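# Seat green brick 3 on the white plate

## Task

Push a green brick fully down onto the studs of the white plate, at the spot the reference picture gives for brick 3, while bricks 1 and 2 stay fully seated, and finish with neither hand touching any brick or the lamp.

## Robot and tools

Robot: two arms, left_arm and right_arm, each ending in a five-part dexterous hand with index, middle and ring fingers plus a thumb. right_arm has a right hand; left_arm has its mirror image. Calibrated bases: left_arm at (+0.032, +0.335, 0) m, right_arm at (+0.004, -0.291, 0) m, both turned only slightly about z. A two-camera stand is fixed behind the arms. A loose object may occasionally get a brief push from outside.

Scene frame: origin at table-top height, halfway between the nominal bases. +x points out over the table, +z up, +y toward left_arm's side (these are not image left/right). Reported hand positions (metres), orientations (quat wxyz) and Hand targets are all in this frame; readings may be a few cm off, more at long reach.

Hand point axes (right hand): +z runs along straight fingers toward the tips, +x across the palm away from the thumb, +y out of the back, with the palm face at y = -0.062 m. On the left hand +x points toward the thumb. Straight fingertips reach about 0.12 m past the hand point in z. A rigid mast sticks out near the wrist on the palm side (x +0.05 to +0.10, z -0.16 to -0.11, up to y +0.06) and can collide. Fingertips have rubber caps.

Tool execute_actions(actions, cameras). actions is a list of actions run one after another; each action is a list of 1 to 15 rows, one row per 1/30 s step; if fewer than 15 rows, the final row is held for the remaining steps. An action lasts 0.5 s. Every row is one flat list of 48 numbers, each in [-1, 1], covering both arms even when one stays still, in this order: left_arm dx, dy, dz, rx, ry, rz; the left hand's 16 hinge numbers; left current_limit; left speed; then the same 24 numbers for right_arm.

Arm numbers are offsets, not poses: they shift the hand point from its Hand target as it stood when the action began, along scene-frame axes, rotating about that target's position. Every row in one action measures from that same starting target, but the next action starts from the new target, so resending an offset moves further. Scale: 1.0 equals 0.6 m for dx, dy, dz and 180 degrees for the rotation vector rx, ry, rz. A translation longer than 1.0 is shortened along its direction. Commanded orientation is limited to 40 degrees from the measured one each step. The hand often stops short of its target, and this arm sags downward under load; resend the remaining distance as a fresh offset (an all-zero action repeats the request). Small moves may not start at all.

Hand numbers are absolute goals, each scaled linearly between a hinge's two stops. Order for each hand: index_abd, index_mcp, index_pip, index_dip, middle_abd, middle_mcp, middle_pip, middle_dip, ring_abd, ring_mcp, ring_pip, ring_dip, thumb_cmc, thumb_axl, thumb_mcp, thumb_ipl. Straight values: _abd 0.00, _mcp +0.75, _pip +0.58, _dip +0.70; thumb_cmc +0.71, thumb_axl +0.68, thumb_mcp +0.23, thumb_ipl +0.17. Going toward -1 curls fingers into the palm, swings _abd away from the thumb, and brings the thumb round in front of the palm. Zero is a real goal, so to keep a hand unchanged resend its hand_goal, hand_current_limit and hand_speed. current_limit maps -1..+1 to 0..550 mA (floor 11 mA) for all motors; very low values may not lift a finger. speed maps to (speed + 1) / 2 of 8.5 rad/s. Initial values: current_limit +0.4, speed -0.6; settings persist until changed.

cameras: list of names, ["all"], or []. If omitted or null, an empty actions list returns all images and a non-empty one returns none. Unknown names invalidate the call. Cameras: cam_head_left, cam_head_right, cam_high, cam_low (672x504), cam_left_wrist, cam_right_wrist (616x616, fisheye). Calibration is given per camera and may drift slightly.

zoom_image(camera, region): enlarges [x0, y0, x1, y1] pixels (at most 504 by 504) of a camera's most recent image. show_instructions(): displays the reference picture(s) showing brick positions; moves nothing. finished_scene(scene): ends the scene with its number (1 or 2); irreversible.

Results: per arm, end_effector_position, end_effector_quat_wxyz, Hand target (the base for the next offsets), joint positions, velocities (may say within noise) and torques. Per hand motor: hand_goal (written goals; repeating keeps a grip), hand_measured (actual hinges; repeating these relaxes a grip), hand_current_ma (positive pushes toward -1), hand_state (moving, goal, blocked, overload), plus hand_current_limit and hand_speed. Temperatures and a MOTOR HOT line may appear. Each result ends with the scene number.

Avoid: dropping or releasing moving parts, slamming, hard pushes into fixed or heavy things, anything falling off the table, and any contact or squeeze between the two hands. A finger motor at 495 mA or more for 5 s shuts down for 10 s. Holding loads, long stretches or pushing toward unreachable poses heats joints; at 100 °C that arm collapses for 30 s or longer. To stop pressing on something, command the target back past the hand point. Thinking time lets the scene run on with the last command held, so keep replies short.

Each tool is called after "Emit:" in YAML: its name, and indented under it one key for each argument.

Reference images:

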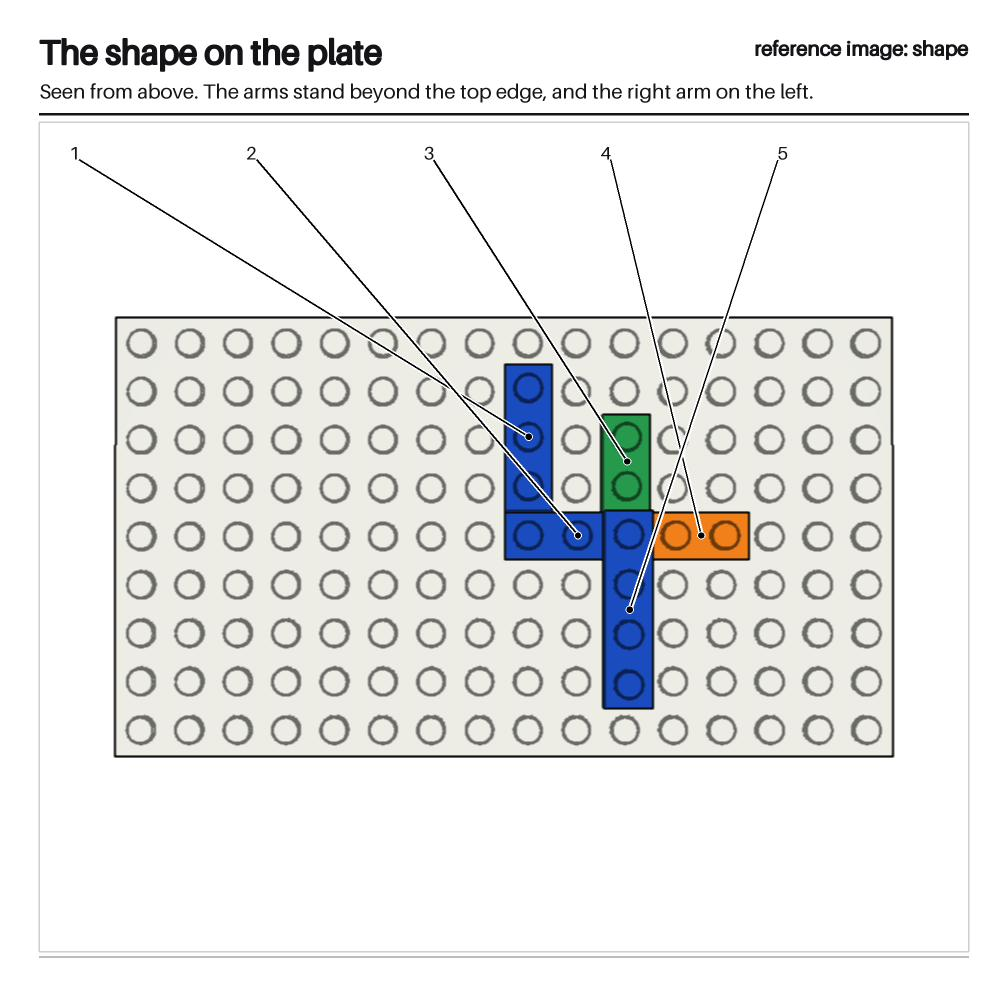

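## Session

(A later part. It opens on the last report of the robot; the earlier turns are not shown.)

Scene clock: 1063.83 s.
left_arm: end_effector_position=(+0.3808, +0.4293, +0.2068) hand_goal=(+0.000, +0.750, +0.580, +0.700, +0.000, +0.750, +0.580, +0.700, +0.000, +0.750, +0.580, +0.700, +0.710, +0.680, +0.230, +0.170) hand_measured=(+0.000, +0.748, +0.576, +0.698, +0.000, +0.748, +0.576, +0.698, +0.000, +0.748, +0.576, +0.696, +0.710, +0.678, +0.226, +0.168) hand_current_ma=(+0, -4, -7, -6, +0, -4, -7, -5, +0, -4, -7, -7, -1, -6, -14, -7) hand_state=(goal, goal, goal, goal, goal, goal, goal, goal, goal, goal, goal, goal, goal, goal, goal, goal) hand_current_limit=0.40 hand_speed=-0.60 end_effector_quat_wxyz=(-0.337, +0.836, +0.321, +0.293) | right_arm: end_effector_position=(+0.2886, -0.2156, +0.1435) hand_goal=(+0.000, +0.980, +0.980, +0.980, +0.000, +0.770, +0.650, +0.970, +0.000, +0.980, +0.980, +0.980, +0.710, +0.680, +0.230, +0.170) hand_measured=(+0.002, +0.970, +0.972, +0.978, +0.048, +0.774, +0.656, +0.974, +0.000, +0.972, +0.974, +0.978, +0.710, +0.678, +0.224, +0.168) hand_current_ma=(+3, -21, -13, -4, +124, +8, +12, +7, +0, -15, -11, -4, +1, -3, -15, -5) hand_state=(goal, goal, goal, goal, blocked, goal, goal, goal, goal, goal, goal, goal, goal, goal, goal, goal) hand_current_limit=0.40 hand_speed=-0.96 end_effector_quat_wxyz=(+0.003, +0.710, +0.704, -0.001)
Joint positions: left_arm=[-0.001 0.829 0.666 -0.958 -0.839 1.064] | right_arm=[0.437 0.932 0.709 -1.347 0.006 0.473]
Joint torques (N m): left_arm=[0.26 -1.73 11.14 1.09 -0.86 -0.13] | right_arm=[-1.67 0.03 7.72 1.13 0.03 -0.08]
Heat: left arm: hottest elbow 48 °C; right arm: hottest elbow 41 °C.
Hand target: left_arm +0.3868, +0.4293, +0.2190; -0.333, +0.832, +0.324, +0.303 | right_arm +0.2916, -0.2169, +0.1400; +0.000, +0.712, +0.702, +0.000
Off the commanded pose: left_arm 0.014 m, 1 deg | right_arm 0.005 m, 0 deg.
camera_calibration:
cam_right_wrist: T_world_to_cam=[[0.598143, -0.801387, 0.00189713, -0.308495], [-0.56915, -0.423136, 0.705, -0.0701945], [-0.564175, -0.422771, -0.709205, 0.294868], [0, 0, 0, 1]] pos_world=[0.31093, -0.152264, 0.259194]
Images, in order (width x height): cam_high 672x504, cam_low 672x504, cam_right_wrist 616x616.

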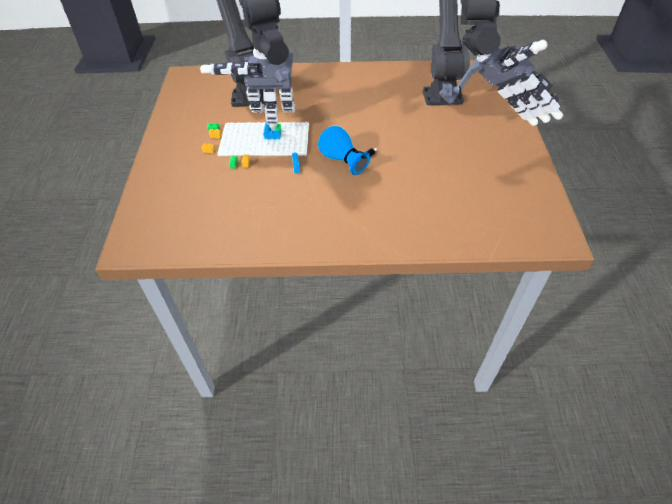

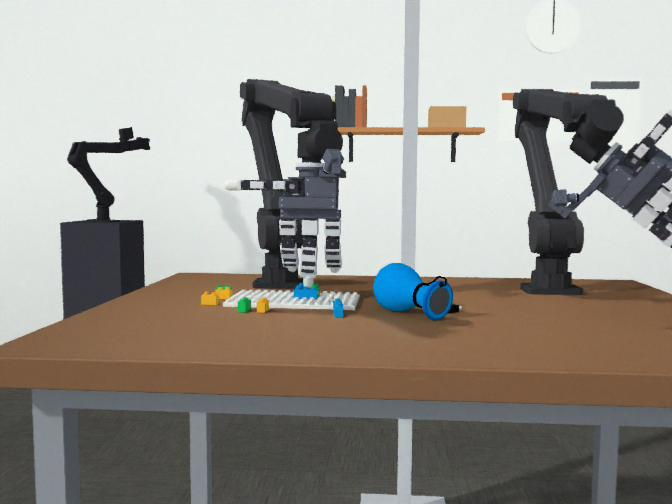

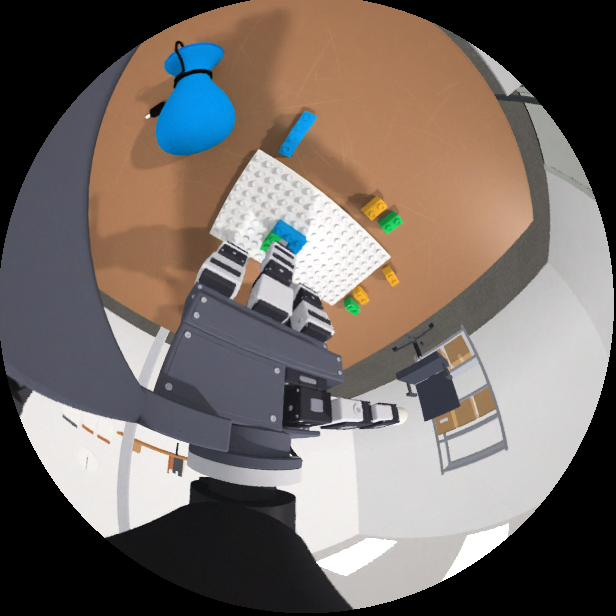

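Emit:
execute_actions:
  actions:
    - [[0,0,0,0,0,0,0,0.75,0.58,0.7,0,0.75,0.58,0.7,0,0.75,0.58,0.7,0.71,0.68,0.23,0.17,0.4,-0.6,0,0,0.025,0,0,0,0,0.98,0.98,0.98,0.08,0.77,0.65,0.97,0,0.98,0.98,0.98,0.71,0.68,0.23,0.17,0.4,-0.95]]
    - [[0,0,0,0,0,0,0,0.75,0.58,0.7,0,0.75,0.58,0.7,0,0.75,0.58,0.7,0.71,0.68,0.23,0.17,0.4,-0.6,0,0,0.03,0,0,0,0,0.98,0.98,0.98,0.08,0.77,0.65,0.97,0,0.98,0.98,0.98,0.71,0.68,0.23,0.17,0.4,-0.95]]
    - [[0,0,0,0,0,0,0,0.75,0.58,0.7,0,0.75,0.58,0.7,0,0.75,0.58,0.7,0.71,0.68,0.23,0.17,0.4,-0.6,0,0,0.03,0,0,0,0,0.98,0.98,0.98,0.08,0.77,0.65,0.97,0,0.98,0.98,0.98,0.71,0.68,0.23,0.17,0.4,-0.95]]
  cameras: ["cam_low","cam_high","cam_right_wrist"]

Emit:
zoom_image:
  camera: "cam_low"
  region: [295, 270, 325, 300]

Emit:
zoom_image:
  camera: "cam_high"
  region: [260, 115, 285, 140]

Emit:
zoom_image:
  camera: "cam_right_wrist"
  region: [250, 200, 310, 260]

Scene clock: 1073.90 s.
left_arm: end_effector_position=(+0.3808, +0.4293, +0.2068) hand_goal=(+0.000, +0.750, +0.580, +0.700, +0.000, +0.750, +0.580, +0.700, +0.000, +0.750, +0.580, +0.700, +0.710, +0.680, +0.230, +0.170) hand_measured=(+0.000, +0.748, +0.576, +0.698, +0.000, +0.748, +0.576, +0.698, +0.000, +0.748, +0.576, +0.696, +0.710, +0.678, +0.226, +0.168) hand_current_ma=(+0, -4, -7, -6, +0, -4, -7, -5, +0, -4, -7, -7, -1, -6, -14, -7) hand_state=(goal, goal, goal, goal, goal, goal, goal, goal, goal, goal, goal, goal, goal, goal, goal, goal) hand_current_limit=0.40 hand_speed=-0.60 end_effector_quat_wxyz=(-0.337, +0.836, +0.321, +0.293) | right_arm: end_effector_position=(+0.2782, -0.2199, +0.1648) hand_goal=(+0.000, +0.980, +0.980, +0.980, +0.080, +0.770, +0.650, +0.970, +0.000, +0.980, +0.980, +0.980, +0.710, +0.680, +0.230, +0.170) hand_measured=(+0.002, +0.970, +0.974, +0.978, +0.076, +0.764, +0.648, +0.972, +0.000, +0.972, +0.974, +0.978, +0.710, +0.678, +0.224, +0.168) hand_current_ma=(+3, -20, -13, -4, -5, -10, -2, +1, +0, -15, -10, -4, +1, -3, -15, -5) hand_state=(goal, goal, goal, goal, goal, goal, goal, goal, goal, goal, goal, goal, goal, goal, goal, goal) hand_current_limit=0.40 hand_speed=-0.95 end_effector_quat_wxyz=(-0.008, +0.710, +0.704, -0.027)
Joint positions: left_arm=[-0.001 0.829 0.666 -0.958 -0.839 1.064] | right_arm=[0.437 0.926 0.772 -1.473 0.001 0.473]
Joint torques (N m): left_arm=[0.26 -1.79 11.14 1.09 -0.86 -0.14] | right_arm=[-1.61 -2.08 12.41 0.13 0.22 -0.09]
Heat: left arm: hottest elbow 48 °C; right arm: hottest elbow 41 °C.
Hand target: left_arm +0.3868, +0.4293, +0.2190; -0.333, +0.832, +0.324, +0.303 | right_arm +0.2917, -0.2169, +0.1910; +0.000, +0.712, +0.702, +0.000
Off the commanded pose: left_arm 0.014 m, 1 deg | right_arm 0.030 m, 3 deg.
camera_calibration:
cam_right_wrist: T_world_to_cam=[[0.597727, -0.8016, -0.0126216, -0.303333], [-0.530917, -0.407586, 0.742967, -0.106433], [-0.600707, -0.437391, -0.669209, 0.302667], [0, 0, 0, 1]] pos_world=[0.306618, -0.154149, 0.277796]
Images, in order (width x height): cam_high 672x504, cam_low 672x504, cam_right_wrist 616x616.

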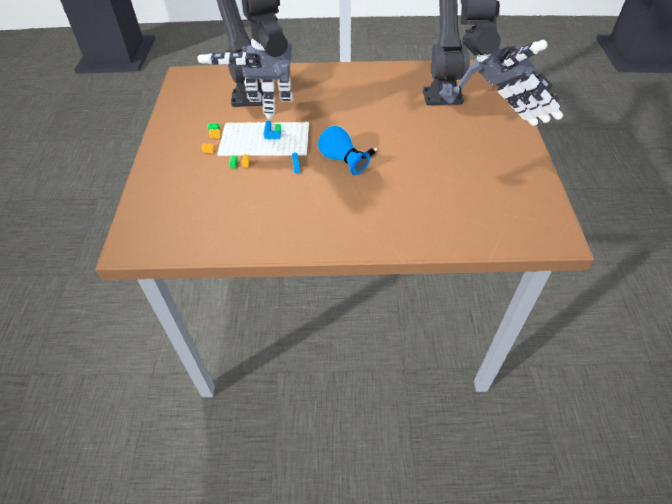

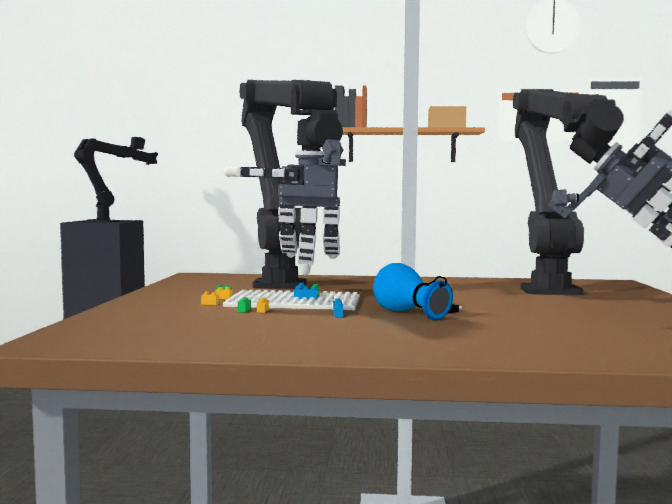

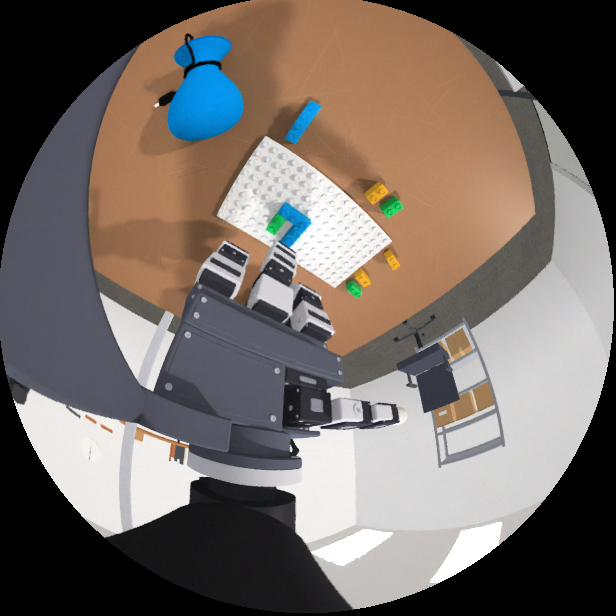

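Scaled by 16.800 from the camera's 672x504 image, which has a finer 960x720 frame.

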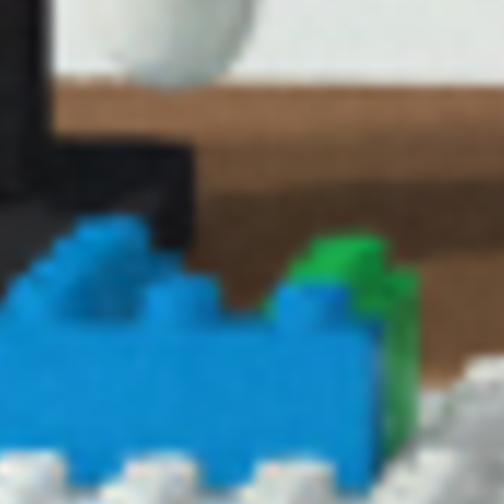

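Scaled by 20.160 from the camera's 672x504 image, which has a finer 960x720 frame.

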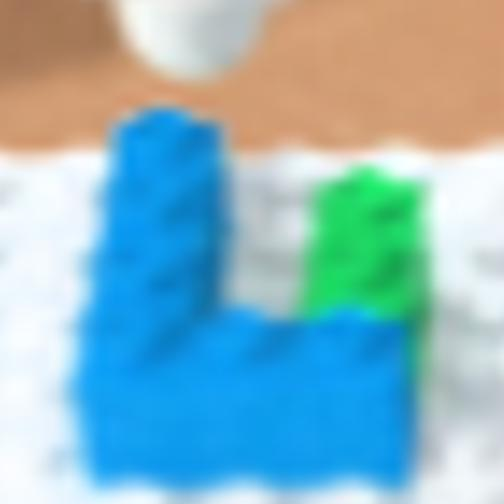

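Scaled by 8.400 from the camera's 616x616 image, which has a finer 880x880 frame.

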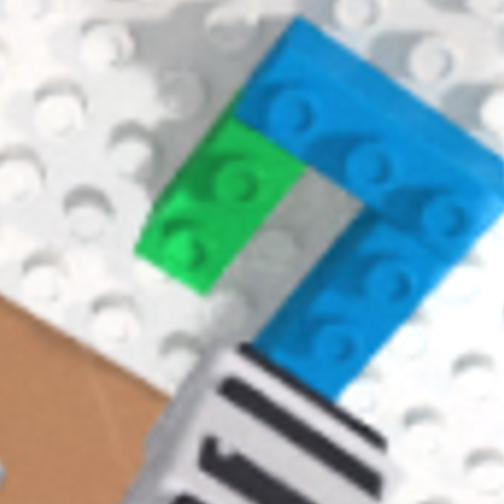

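Emit:
execute_actions:
  actions:
    - [[0,0,0,0,0,0,0,0.75,0.58,0.7,0,0.75,0.58,0.7,0,0.75,0.58,0.7,0.71,0.68,0.23,0.17,0.4,-0.6,-0.018,0.0115,0.01,0,0,0,0,0.98,0.98,0.98,0.0,0.77,0.65,0.97,0,0.98,0.98,0.98,0.71,0.68,0.23,0.17,0.4,-0.9],[0,0,0,0,0,0,0,0.75,0.58,0.7,0,0.75,0.58,0.7,0,0.75,0.58,0.7,0.71,0.68,0.23,0.17,0.4,-0.6,-0.0375,0.0115,0.01,0,0,0,0,0.98,0.98,0.98,0.0,0.75,0.58,0.7,0,0.98,0.98,0.98,0.71,0.68,0.23,0.17,0.4,-0.9]]
    - [[0,0,0,0,0,0,0,0.75,0.58,0.7,0,0.75,0.58,0.7,0,0.75,0.58,0.7,0.71,0.68,0.23,0.17,0.4,-0.6,0,0,0,0,0,0,0,0.98,0.98,0.98,0.0,0.75,0.58,0.7,0,0.98,0.98,0.98,0.71,0.68,0.23,0.17,0.4,-0.9]]
  cameras: ["cam_low","cam_high","cam_right_wrist"]

Emit:
zoom_image:
  camera: "cam_low"
  region: [285, 250, 335, 300]

Emit:
zoom_image:
  camera: "cam_high"
  region: [255, 105, 295, 145]

Scene clock: 1088.30 s.
left_arm: end_effector_position=(+0.3808, +0.4293, +0.2068) hand_goal=(+0.000, +0.750, +0.580, +0.700, +0.000, +0.750, +0.580, +0.700, +0.000, +0.750, +0.580, +0.700, +0.710, +0.680, +0.230, +0.170) hand_measured=(+0.000, +0.748, +0.576, +0.698, +0.000, +0.748, +0.576, +0.698, +0.000, +0.748, +0.576, +0.696, +0.710, +0.678, +0.226, +0.168) hand_current_ma=(+0, -4, -7, -6, +0, -4, -7, -5, +0, -4, -7, -7, -1, -6, -14, -7) hand_state=(goal, goal, goal, goal, goal, goal, goal, goal, goal, goal, goal, goal, goal, goal, goal, goal) hand_current_limit=0.40 hand_speed=-0.60 end_effector_quat_wxyz=(-0.337, +0.836, +0.321, +0.293) | right_arm: end_effector_position=(+0.2623, -0.2186, +0.1764) hand_goal=(+0.000, +0.980, +0.980, +0.980, +0.000, +0.750, +0.580, +0.700, +0.000, +0.980, +0.980, +0.980, +0.710, +0.680, +0.230, +0.170) hand_measured=(+0.002, +0.970, +0.974, +0.978, +0.002, +0.750, +0.582, +0.702, +0.000, +0.972, +0.974, +0.978, +0.710, +0.678, +0.224, +0.168) hand_current_ma=(+3, -20, -13, -4, +3, +1, +4, +4, +0, -15, -10, -4, +1, -3, -15, -5) hand_state=(goal, goal, goal, goal, goal, goal, goal, goal, goal, goal, goal, goal, goal, goal, goal, goal) hand_current_limit=0.40 hand_speed=-0.90 end_effector_quat_wxyz=(-0.005, +0.714, +0.700, -0.021)
Joint positions: left_arm=[-0.001 0.829 0.666 -0.958 -0.839 1.064] | right_arm=[0.482 0.871 0.772 -1.515 0 0.531]
Joint torques (N m): left_arm=[0.26 -1.85 11.15 1.09 -0.86 -0.13] | right_arm=[0.44 -1.08 11.58 0.24 0.19 0.06]
Heat: left arm: hottest elbow 48 °C; right arm: hottest elbow 42 °C.
Hand target: left_arm +0.3868, +0.4293, +0.2190; -0.333, +0.832, +0.324, +0.303 | right_arm +0.2692, -0.2099, +0.1970; +0.000, +0.712, +0.702, +0.000
Off the commanded pose: left_arm 0.014 m, 1 deg | right_arm 0.023 m, 2 deg.
camera_calibration:
cam_right_wrist: T_world_to_cam=[[0.587496, -0.809181, -0.00858362, -0.292331], [-0.545613, -0.403925, 0.734269, -0.11675], [-0.597624, -0.426697, -0.678805, 0.304698], [0, 0, 0, 1]] pos_world=[0.290138, -0.153693, 0.290047]
Images, in order (width x height): cam_high 672x504, cam_low 672x504, cam_right_wrist 616x616.

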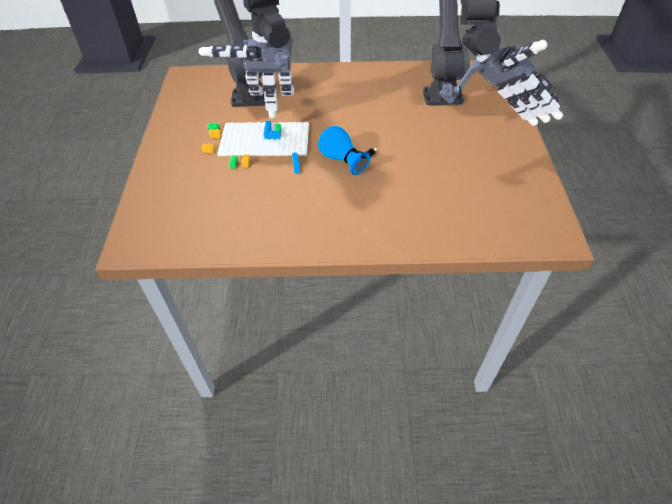

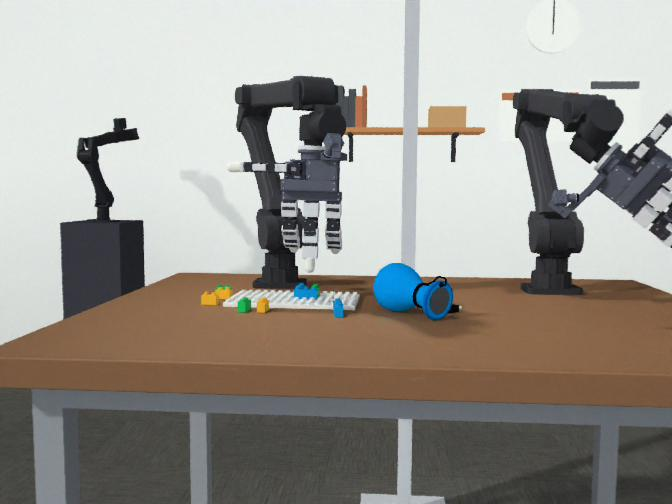

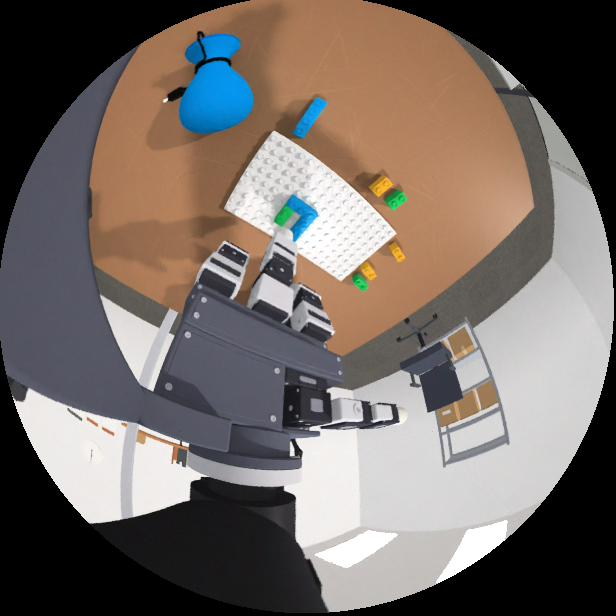

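Scaled by 10.080 from the camera's 672x504 image, which has a finer 960x720 frame.

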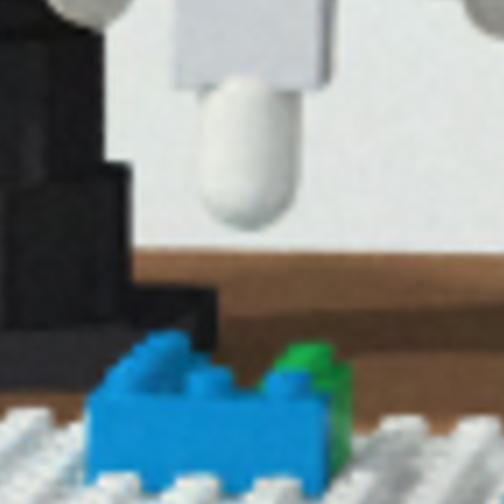

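Scaled by 12.600 from the camera's 672x504 image, which has a finer 960x720 frame.

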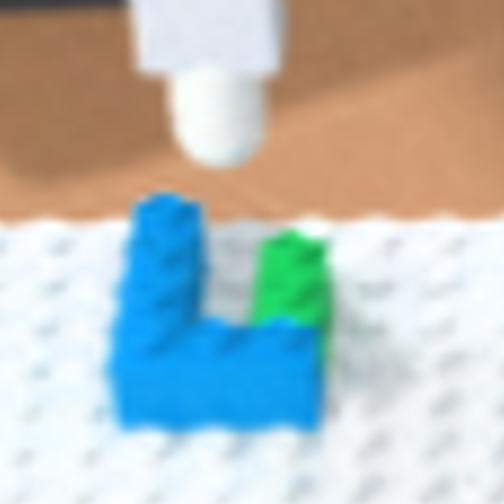

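Emit:
execute_actions:
  actions:
    - [[0,0,0,0,0,0,0,0.75,0.58,0.7,0,0.75,0.58,0.7,0,0.75,0.58,0.7,0.71,0.68,0.23,0.17,0.4,-0.6,0.001,0.007,-0.03,0,0,0,0,0.98,0.98,0.98,-0.04,0.75,0.58,0.7,0,0.98,0.98,0.98,0.71,0.68,0.23,0.17,0.4,-0.9],[0,0,0,0,0,0,0,0.75,0.58,0.7,0,0.75,0.58,0.7,0,0.75,0.58,0.7,0.71,0.68,0.23,0.17,0.4,-0.6,0.001,0.007,-0.06,0,0,0,0,0.98,0.98,0.98,-0.04,0.75,0.58,0.7,0,0.98,0.98,0.98,0.71,0.68,0.23,0.17,0.4,-0.9]]
    - [[0,0,0,0,0,0,0,0.75,0.58,0.7,0,0.75,0.58,0.7,0,0.75,0.58,0.7,0.71,0.68,0.23,0.17,0.4,-0.6,0,0,-0.01,0,0,0,0,0.98,0.98,0.98,-0.04,0.75,0.58,0.7,0,0.98,0.98,0.98,0.71,0.68,0.23,0.17,0.4,-0.9]]
  cameras: ["cam_low","cam_high","cam_right_wrist"]

Emit:
zoom_image:
  camera: "cam_low"
  region: [285, 250, 335, 300]

Emit:
zoom_image:
  camera: "cam_high"
  region: [255, 105, 295, 145]

Scene clock: 1099.23 s.
left_arm: end_effector_position=(+0.3808, +0.4293, +0.2068) hand_goal=(+0.000, +0.750, +0.580, +0.700, +0.000, +0.750, +0.580, +0.700, +0.000, +0.750, +0.580, +0.700, +0.710, +0.680, +0.230, +0.170) hand_measured=(+0.000, +0.748, +0.576, +0.698, +0.000, +0.748, +0.576, +0.698, +0.000, +0.748, +0.576, +0.696, +0.710, +0.678, +0.226, +0.168) hand_current_ma=(+0, -4, -7, -6, +0, -4, -7, -5, +0, -4, -7, -7, -1, -6, -14, -7) hand_state=(goal, goal, goal, goal, goal, goal, goal, goal, goal, goal, goal, goal, goal, goal, goal, goal) hand_current_limit=0.40 hand_speed=-0.60 end_effector_quat_wxyz=(-0.337, +0.836, +0.321, +0.293) | right_arm: end_effector_position=(+0.2690, -0.2108, +0.1576) hand_goal=(+0.000, +0.980, +0.980, +0.980, -0.040, +0.750, +0.580, +0.700, +0.000, +0.980, +0.980, +0.980, +0.710, +0.680, +0.230, +0.170) hand_measured=(+0.002, +0.970, +0.974, +0.978, -0.038, +0.750, +0.582, +0.702, +0.000, +0.972, +0.974, +0.978, +0.710, +0.678, +0.224, +0.168) hand_current_ma=(+3, -20, -13, -4, +3, +1, +3, +4, +0, -15, -10, -4, +1, -3, -15, -5) hand_state=(goal, goal, goal, goal, goal, goal, goal, goal, goal, goal, goal, goal, goal, goal, goal, goal) hand_current_limit=0.40 hand_speed=-0.90 end_effector_quat_wxyz=(+0.000, +0.715, +0.700, +0.000)
Joint positions: left_arm=[-0.001 0.829 0.666 -0.958 -0.839 1.064] | right_arm=[0.499 0.877 0.719 -1.413 0 0.548]
Joint velocities: left_arm=[-0.044 0.005 0.002 -0.007 -0.007 -0.022] | right_arm=[within noise]
Joint torques (N m): left_arm=[0.26 -1.85 11.15 1.07 -0.86 -0.14] | right_arm=[0.44 0.15 7.88 0.96 0.19 0.05]
Heat: left arm: hottest elbow 48 °C; right arm: hottest elbow 43 °C.
Hand target: left_arm +0.3868, +0.4293, +0.2190; -0.333, +0.832, +0.324, +0.303 | right_arm +0.2697, -0.2058, +0.1549; +0.000, +0.712, +0.702, +0.000
Off the commanded pose: left_arm 0.014 m, 1 deg | right_arm 0.006 m, 0 deg.
camera_calibration:
cam_right_wrist: T_world_to_cam=[[0.587372, -0.80931, -0.00346584, -0.290879], [-0.5729, -0.41881, 0.704545, -0.0872324], [-0.571647, -0.411844, -0.709651, 0.300204], [0, 0, 0, 1]] pos_world=[0.292489, -0.148307, 0.273491]
Images, in order (width x height): cam_high 672x504, cam_low 672x504, cam_right_wrist 616x616.

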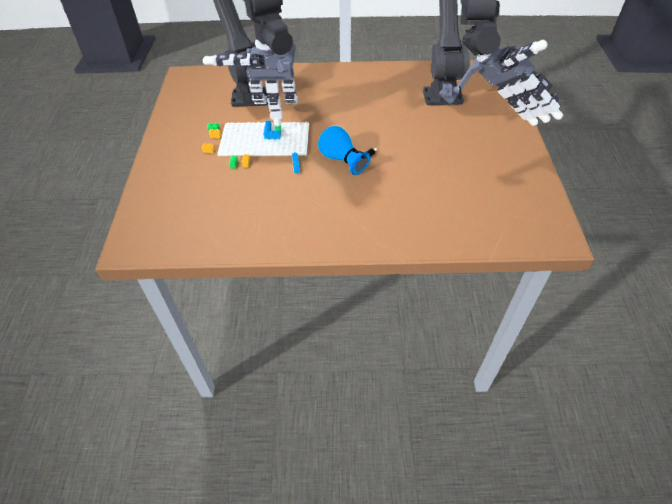

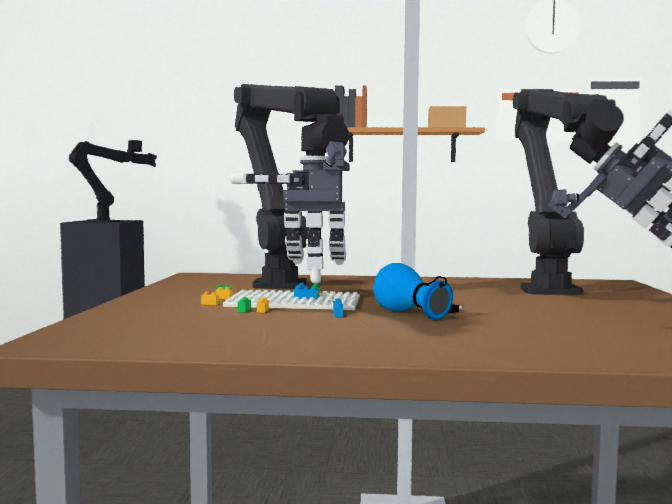

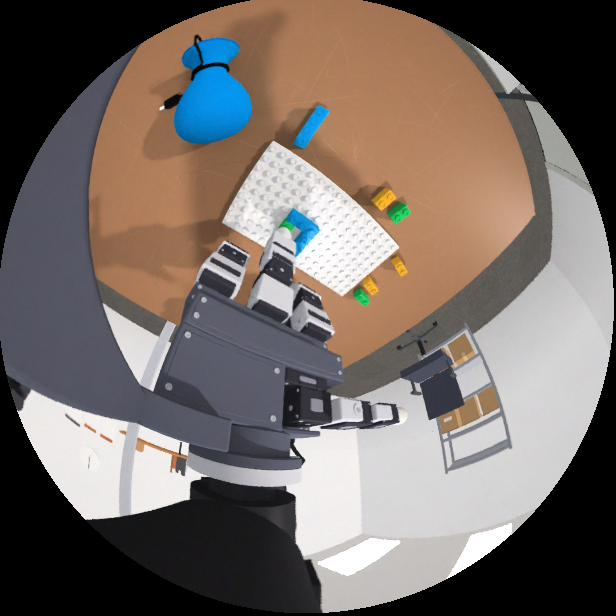

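Scaled by 10.080 from the camera's 672x504 image, which has a finer 960x720 frame.

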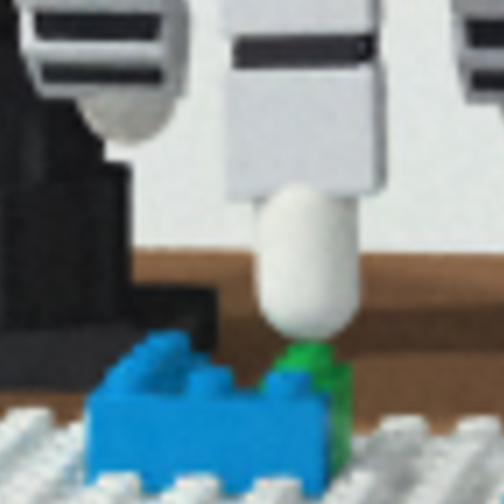

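Scaled by 12.600 from the camera's 672x504 image, which has a finer 960x720 frame.

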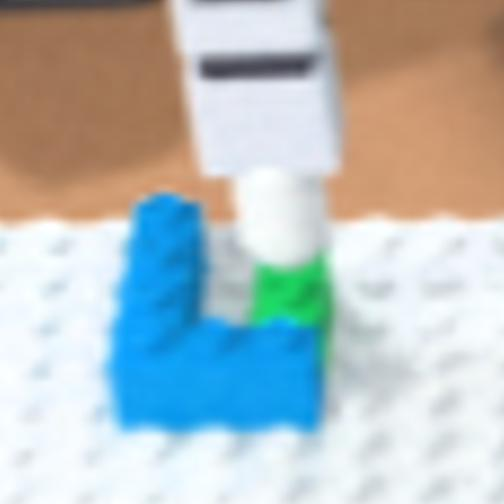

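Emit:
execute_actions:
  actions:
    - [[0,0,0,0,0,0,0,0.75,0.58,0.7,0,0.75,0.58,0.7,0,0.75,0.58,0.7,0.71,0.68,0.23,0.17,0.4,-0.6,-0.006,0.001,-0.004,0,0,0,0,0.98,0.98,0.98,-0.045,0.75,0.58,0.7,0,0.98,0.98,0.98,0.71,0.68,0.23,0.17,0.7,-0.9],[0,0,0,0,0,0,0,0.75,0.58,0.7,0,0.75,0.58,0.7,0,0.75,0.58,0.7,0.71,0.68,0.23,0.17,0.4,-0.6,-0.006,0.001,-0.009,0,0,0,0,0.98,0.98,0.98,-0.045,0.75,0.58,0.7,0,0.98,0.98,0.98,0.71,0.68,0.23,0.17,0.7,-0.9]]
    - [[0,0,0,0,0,0,0,0.75,0.58,0.7,0,0.75,0.58,0.7,0,0.75,0.58,0.7,0.71,0.68,0.23,0.17,0.4,-0.6,0,0,-0.003,0,0,0,0,0.98,0.98,0.98,-0.045,0.75,0.58,0.7,0,0.98,0.98,0.98,0.71,0.68,0.23,0.17,0.7,-0.9],[0,0,0,0,0,0,0,0.75,0.58,0.7,0,0.75,0.58,0.7,0,0.75,0.58,0.7,0.71,0.68,0.23,0.17,0.4,-0.6,0,0,-0.006,0,0,0,0,0.98,0.98,0.98,-0.045,0.75,0.58,0.7,0,0.98,0.98,0.98,0.71,0.68,0.23,0.17,0.7,-0.9]]
  cameras: ["cam_low","cam_high","cam_right_wrist"]

Emit:
zoom_image:
  camera: "cam_low"
  region: [285, 250, 335, 300]

Emit:
zoom_image:
  camera: "cam_high"
  region: [255, 105, 295, 145]

Scene clock: 1114.17 s.
left_arm: end_effector_position=(+0.3808, +0.4293, +0.2068) hand_goal=(+0.000, +0.750, +0.580, +0.700, +0.000, +0.750, +0.580, +0.700, +0.000, +0.750, +0.580, +0.700, +0.710, +0.680, +0.230, +0.170) hand_measured=(+0.000, +0.748, +0.576, +0.698, +0.000, +0.748, +0.576, +0.698, +0.000, +0.748, +0.576, +0.696, +0.710, +0.678, +0.226, +0.168) hand_current_ma=(+0, -4, -7, -6, +0, -4, -7, -5, +0, -4, -7, -7, -1, -6, -14, -7) hand_state=(goal, goal, goal, goal, goal, goal, goal, goal, goal, goal, goal, goal, goal, goal, goal, goal) hand_current_limit=0.40 hand_speed=-0.60 end_effector_quat_wxyz=(-0.337, +0.836, +0.321, +0.293) | right_arm: end_effector_position=(+0.2677, -0.2090, +0.1530) hand_goal=(+0.000, +0.980, +0.980, +0.980, -0.044, +0.750, +0.580, +0.700, +0.000, +0.980, +0.980, +0.980, +0.710, +0.680, +0.230, +0.170) hand_measured=(+0.002, +0.970, +0.974, +0.978, -0.038, +0.756, +0.584, +0.700, +0.000, +0.972, +0.974, +0.978, +0.710, +0.678, +0.224, +0.168) hand_current_ma=(+3, -20, -13, -4, +9, +13, +5, +1, +0, -15, -10, -4, +1, -3, -15, -5) hand_state=(goal, goal, goal, goal, goal, goal, goal, goal, goal, goal, goal, goal, goal, goal, goal, goal) hand_current_limit=0.70 hand_speed=-0.90 end_effector_quat_wxyz=(+0.001, +0.715, +0.699, +0.001)
Joint positions: left_arm=[-0.001 0.829 0.666 -0.958 -0.839 1.064] | right_arm=[0.509 0.877 0.706 -1.398 0 0.56]
Joint torques (N m): left_arm=[0.32 -1.79 11.15 1.09 -0.86 -0.13] | right_arm=[0.67 0.26 6.69 1.26 0.22 0.04]
Heat: left arm: hottest elbow 48 °C; right arm: hottest elbow 41 °C.
Hand target: left_arm +0.3868, +0.4293, +0.2190; -0.333, +0.832, +0.324, +0.303 | right_arm +0.2661, -0.2052, +0.1460; +0.000, +0.712, +0.702, +0.000
Off the commanded pose: left_arm 0.014 m, 1 deg | right_arm 0.008 m, 1 deg.
camera_calibration:
cam_right_wrist: T_world_to_cam=[[0.586774, -0.809744, -0.00323667, -0.288668], [-0.574831, -0.419354, 0.702646, -0.0833144], [-0.570321, -0.410434, -0.711532, 0.297211], [0, 0, 0, 1]] pos_world=[0.290997, -0.1467, 0.269082]
Images, in order (width x height): cam_high 672x504, cam_low 672x504, cam_right_wrist 616x616.

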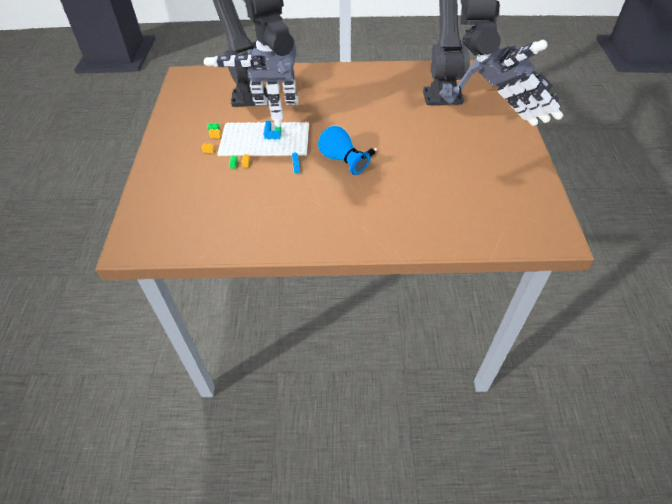

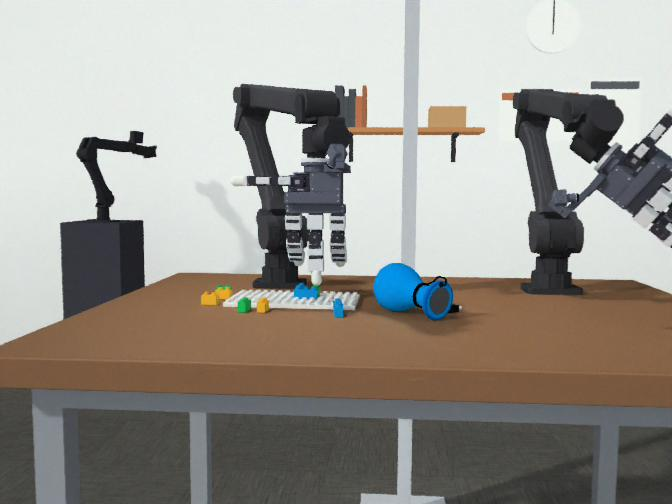

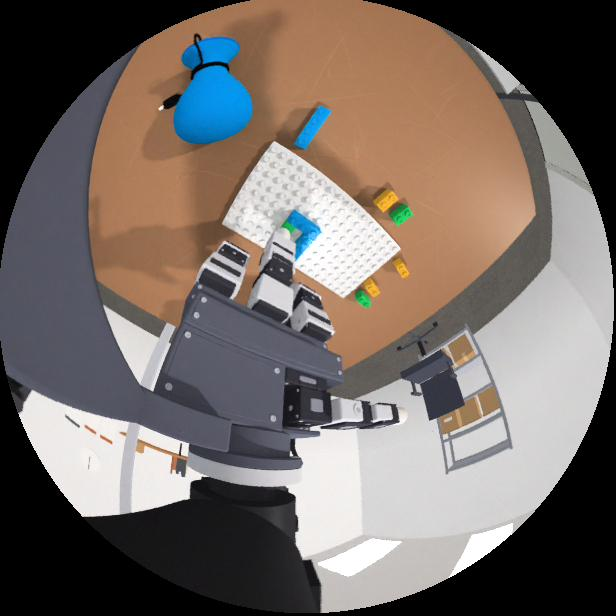

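Scaled by 10.080 from the camera's 672x504 image, which has a finer 960x720 frame.

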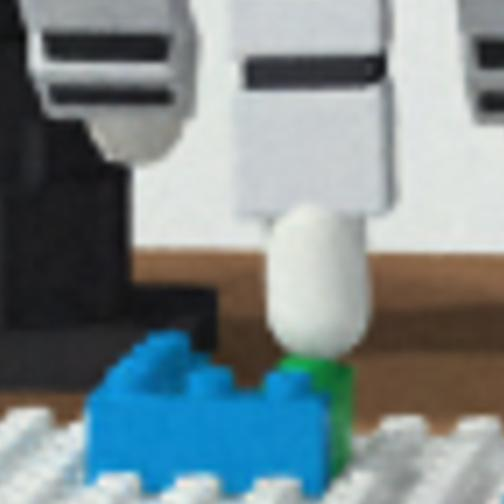

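Scaled by 12.600 from the camera's 672x504 image, which has a finer 960x720 frame.

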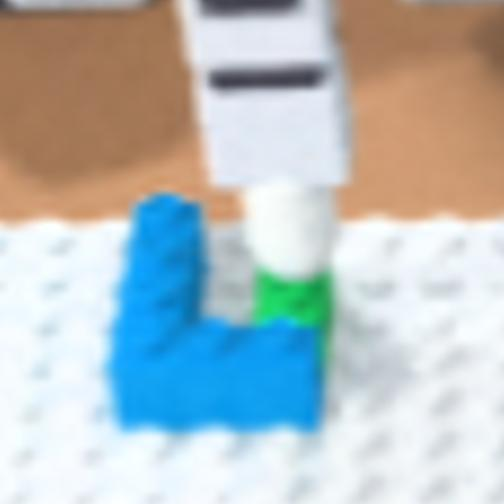

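Emit:
execute_actions:
  actions:
    - [[0,0,0,0,0,0,0,0.75,0.58,0.7,0,0.75,0.58,0.7,0,0.75,0.58,0.7,0.71,0.68,0.23,0.17,0.4,-0.6,0,0,-0.005,0,0,0,0,0.98,0.98,0.98,-0.03,0.75,0.58,0.7,0,0.98,0.98,0.98,0.71,0.68,0.23,0.17,0.9,-0.9]]
    - [[0,0,0,0,0,0,0,0.75,0.58,0.7,0,0.75,0.58,0.7,0,0.75,0.58,0.7,0.71,0.68,0.23,0.17,0.4,-0.6,0,0,-0.006,0,0,0,0,0.98,0.98,0.98,-0.03,0.75,0.58,0.7,0,0.98,0.98,0.98,0.71,0.68,0.23,0.17,0.9,-0.9]]
  cameras: ["cam_low","cam_high"]

Emit:
zoom_image:
  camera: "cam_low"
  region: [285, 250, 335, 300]

Emit:
zoom_image:
  camera: "cam_high"
  region: [255, 105, 295, 145]

Scene clock: 1125.57 s.
left_arm: end_effector_position=(+0.3808, +0.4293, +0.2068) hand_goal=(+0.000, +0.750, +0.580, +0.700, +0.000, +0.750, +0.580, +0.700, +0.000, +0.750, +0.580, +0.700, +0.710, +0.680, +0.230, +0.170) hand_measured=(+0.000, +0.748, +0.576, +0.698, +0.000, +0.748, +0.576, +0.698, +0.000, +0.748, +0.576, +0.696, +0.710, +0.678, +0.226, +0.168) hand_current_ma=(+0, -4, -7, -6, +0, -4, -7, -5, +0, -4, -7, -7, -1, -6, -14, -7) hand_state=(goal, goal, goal, goal, goal, goal, goal, goal, goal, goal, goal, goal, goal, goal, goal, goal) hand_current_limit=0.40 hand_speed=-0.60 end_effector_quat_wxyz=(-0.337, +0.836, +0.321, +0.293) | right_arm: end_effector_position=(+0.2700, -0.2076, +0.1529) hand_goal=(+0.000, +0.980, +0.980, +0.980, -0.030, +0.750, +0.580, +0.700, +0.000, +0.980, +0.980, +0.980, +0.710, +0.680, +0.230, +0.170) hand_measured=(+0.002, +0.970, +0.974, +0.978, -0.018, +0.770, +0.592, +0.702, +0.000, +0.972, +0.974, +0.978, +0.710, +0.678, +0.224, +0.168) hand_current_ma=(+3, -20, -13, -4, +21, +55, +27, +3, +0, -15, -10, -4, +1, -3, -15, -5) hand_state=(goal, goal, goal, goal, goal, blocked, goal, goal, goal, goal, goal, goal, goal, goal, goal, goal) hand_current_limit=0.90 hand_speed=-0.90 end_effector_quat_wxyz=(+0.002, +0.715, +0.699, +0.007)
Joint positions: left_arm=[-0.001 0.829 0.666 -0.958 -0.839 1.064] | right_arm=[0.51 0.877 0.704 -1.384 0 0.56]
Joint torques (N m): left_arm=[0.26 -1.85 11.15 1.07 -0.86 -0.13] | right_arm=[0.67 0.32 5.7 1.44 0.2 0.06]
Heat: left arm: hottest elbow 48 °C; right arm: hottest elbow 40 °C.
Hand target: left_arm +0.3868, +0.4293, +0.2190; -0.333, +0.832, +0.324, +0.303 | right_arm +0.2662, -0.2052, +0.1395; +0.000, +0.712, +0.702, +0.000
Off the commanded pose: left_arm 0.014 m, 1 deg | right_arm 0.014 m, 1 deg.
Images, in order (width x height): cam_high 672x504, cam_low 672x504.

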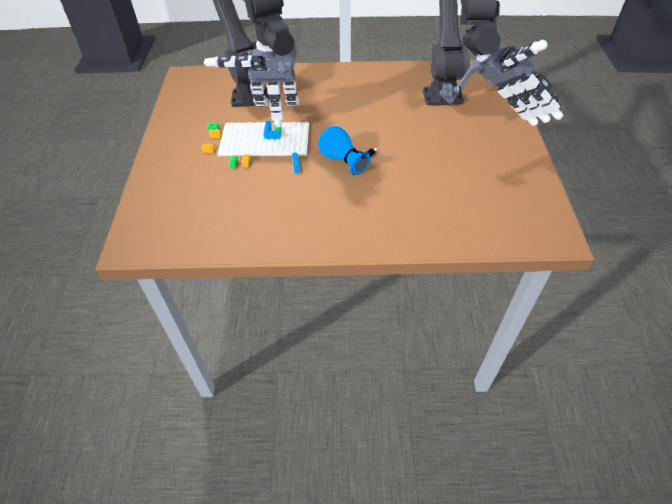

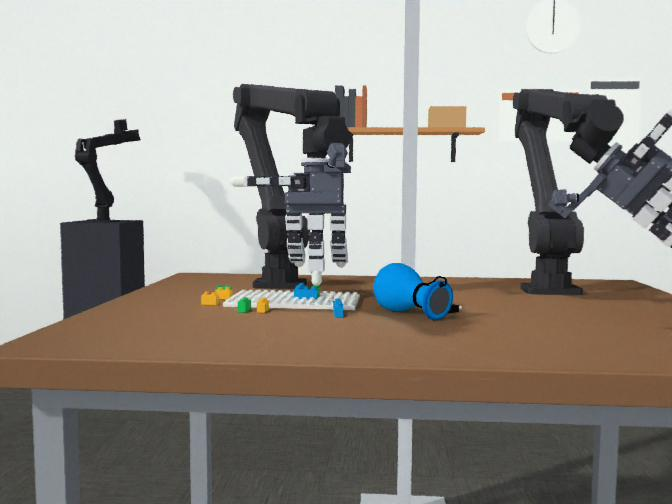

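Scaled by 10.080 from the camera's 672x504 image, which has a finer 960x720 frame.

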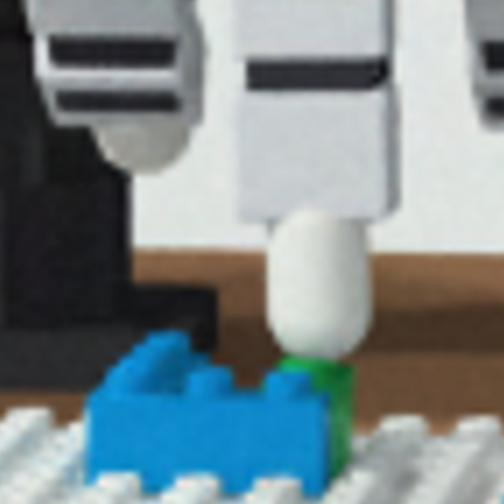

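Scaled by 12.600 from the camera's 672x504 image, which has a finer 960x720 frame.

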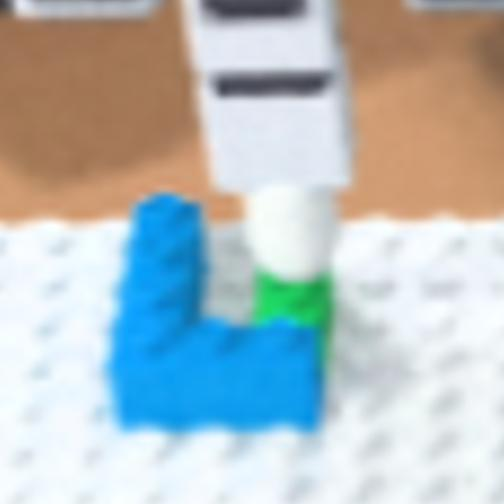

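Emit:
execute_actions:
  actions:
    - [[0,0,0,0,0,0,0,0.75,0.58,0.7,0,0.75,0.58,0.7,0,0.75,0.58,0.7,0.71,0.68,0.23,0.17,0.4,-0.6,-0.005,0,-0.01,0,0,0,0,0.98,0.98,0.98,-0.03,0.75,0.58,0.7,0,0.98,0.98,0.98,0.71,0.68,0.23,0.17,0.9,-0.9]]
    - [[0,0,0,0,0,0,0,0.75,0.58,0.7,0,0.75,0.58,0.7,0,0.75,0.58,0.7,0.71,0.68,0.23,0.17,0.4,-0.6,-0.005,0,-0.01,0,0,0,0,0.98,0.98,0.98,-0.03,0.75,0.58,0.7,0,0.98,0.98,0.98,0.71,0.68,0.23,0.17,0.9,-0.9]]
  cameras: ["cam_low","cam_high"]

Emit:
zoom_image:
  camera: "cam_low"
  region: [285, 250, 335, 300]

Emit:
zoom_image:
  camera: "cam_high"
  region: [255, 105, 295, 145]

Scene clock: 1134.93 s.
left_arm: end_effector_position=(+0.3808, +0.4293, +0.2068) hand_goal=(+0.000, +0.750, +0.580, +0.700, +0.000, +0.750, +0.580, +0.700, +0.000, +0.750, +0.580, +0.700, +0.710, +0.680, +0.230, +0.170) hand_measured=(+0.000, +0.748, +0.576, +0.698, +0.000, +0.748, +0.576, +0.698, +0.000, +0.748, +0.576, +0.696, +0.710, +0.678, +0.226, +0.168) hand_current_ma=(+0, -4, -7, -6, +0, -4, -7, -5, +0, -4, -7, -7, -1, -6, -14, -7) hand_state=(goal, goal, goal, goal, goal, goal, goal, goal, goal, goal, goal, goal, goal, goal, goal, goal) hand_current_limit=0.40 hand_speed=-0.60 end_effector_quat_wxyz=(-0.337, +0.836, +0.321, +0.293) | right_arm: end_effector_position=(+0.2678, -0.2068, +0.1523) hand_goal=(+0.000, +0.980, +0.980, +0.980, -0.030, +0.750, +0.580, +0.700, +0.000, +0.980, +0.980, +0.980, +0.710, +0.680, +0.230, +0.170) hand_measured=(+0.002, +0.970, +0.974, +0.978, +0.002, +0.778, +0.598, +0.702, +0.000, +0.972, +0.974, +0.978, +0.710, +0.678, +0.224, +0.168) hand_current_ma=(+3, -20, -13, -4, +76, +76, +39, +4, +0, -15, -10, -4, +1, -3, -15, -5) hand_state=(goal, goal, goal, goal, blocked, blocked, goal, goal, goal, goal, goal, goal, goal, goal, goal, goal) hand_current_limit=0.90 hand_speed=-0.90 end_effector_quat_wxyz=(+0.006, +0.715, +0.698, +0.018)
Joint positions: left_arm=[-0.001 0.829 0.666 -0.958 -0.839 1.064] | right_arm=[0.523 0.854 0.687 -1.365 0.005 0.575]
Joint torques (N m): left_arm=[0.26 -1.79 11.17 1.07 -0.86 -0.14] | right_arm=[0.67 1.96 4.19 1.7 0.09 0.04]
Heat: left arm: hottest elbow 48 °C; right arm: hottest elbow 40 °C.
Hand target: left_arm +0.3868, +0.4293, +0.2190; -0.333, +0.832, +0.324, +0.303 | right_arm +0.2602, -0.2052, +0.1274; +0.000, +0.712, +0.702, +0.000
Off the commanded pose: left_arm 0.014 m, 1 deg | right_arm 0.026 m, 2 deg.
Images, in order (width x height): cam_high 672x504, cam_low 672x504.

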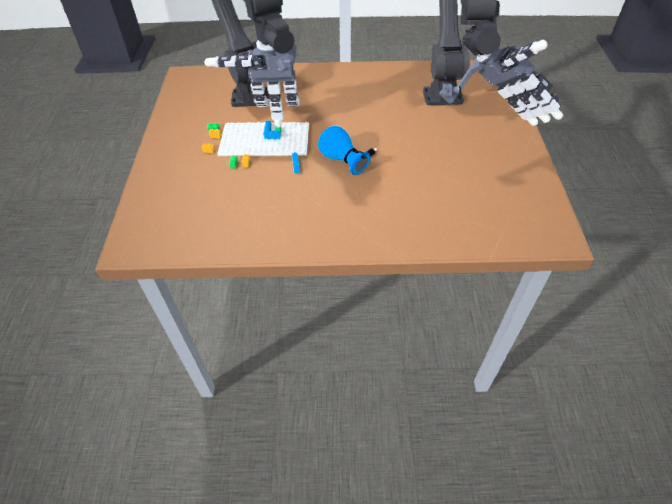

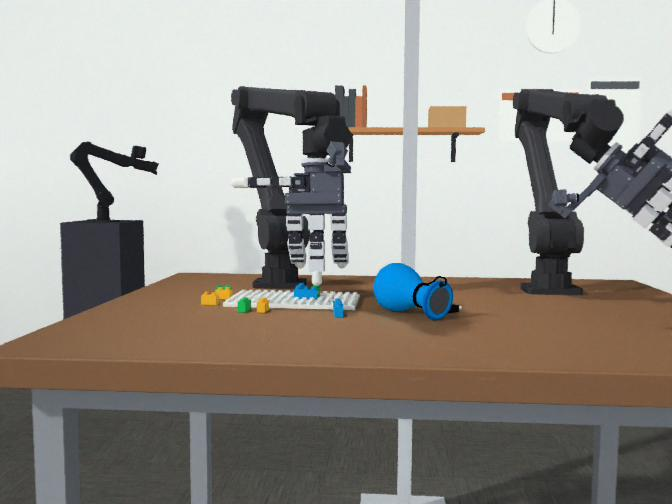

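Scaled by 10.080 from the camera's 672x504 image, which has a finer 960x720 frame.

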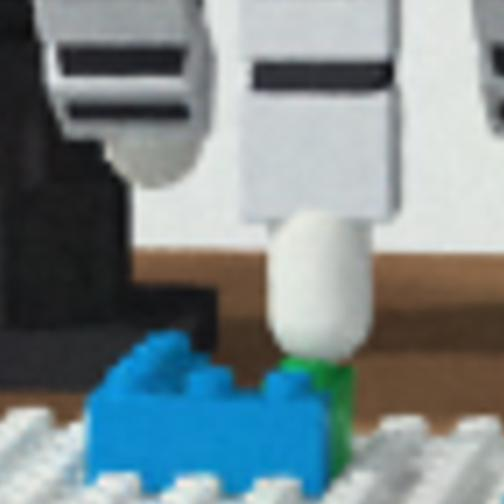

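Scaled by 12.600 from the camera's 672x504 image, which has a finer 960x720 frame.

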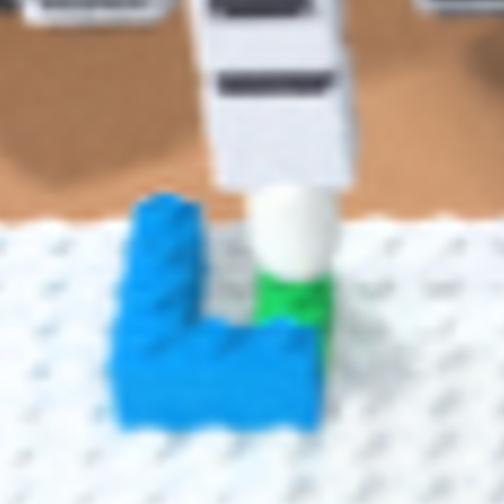

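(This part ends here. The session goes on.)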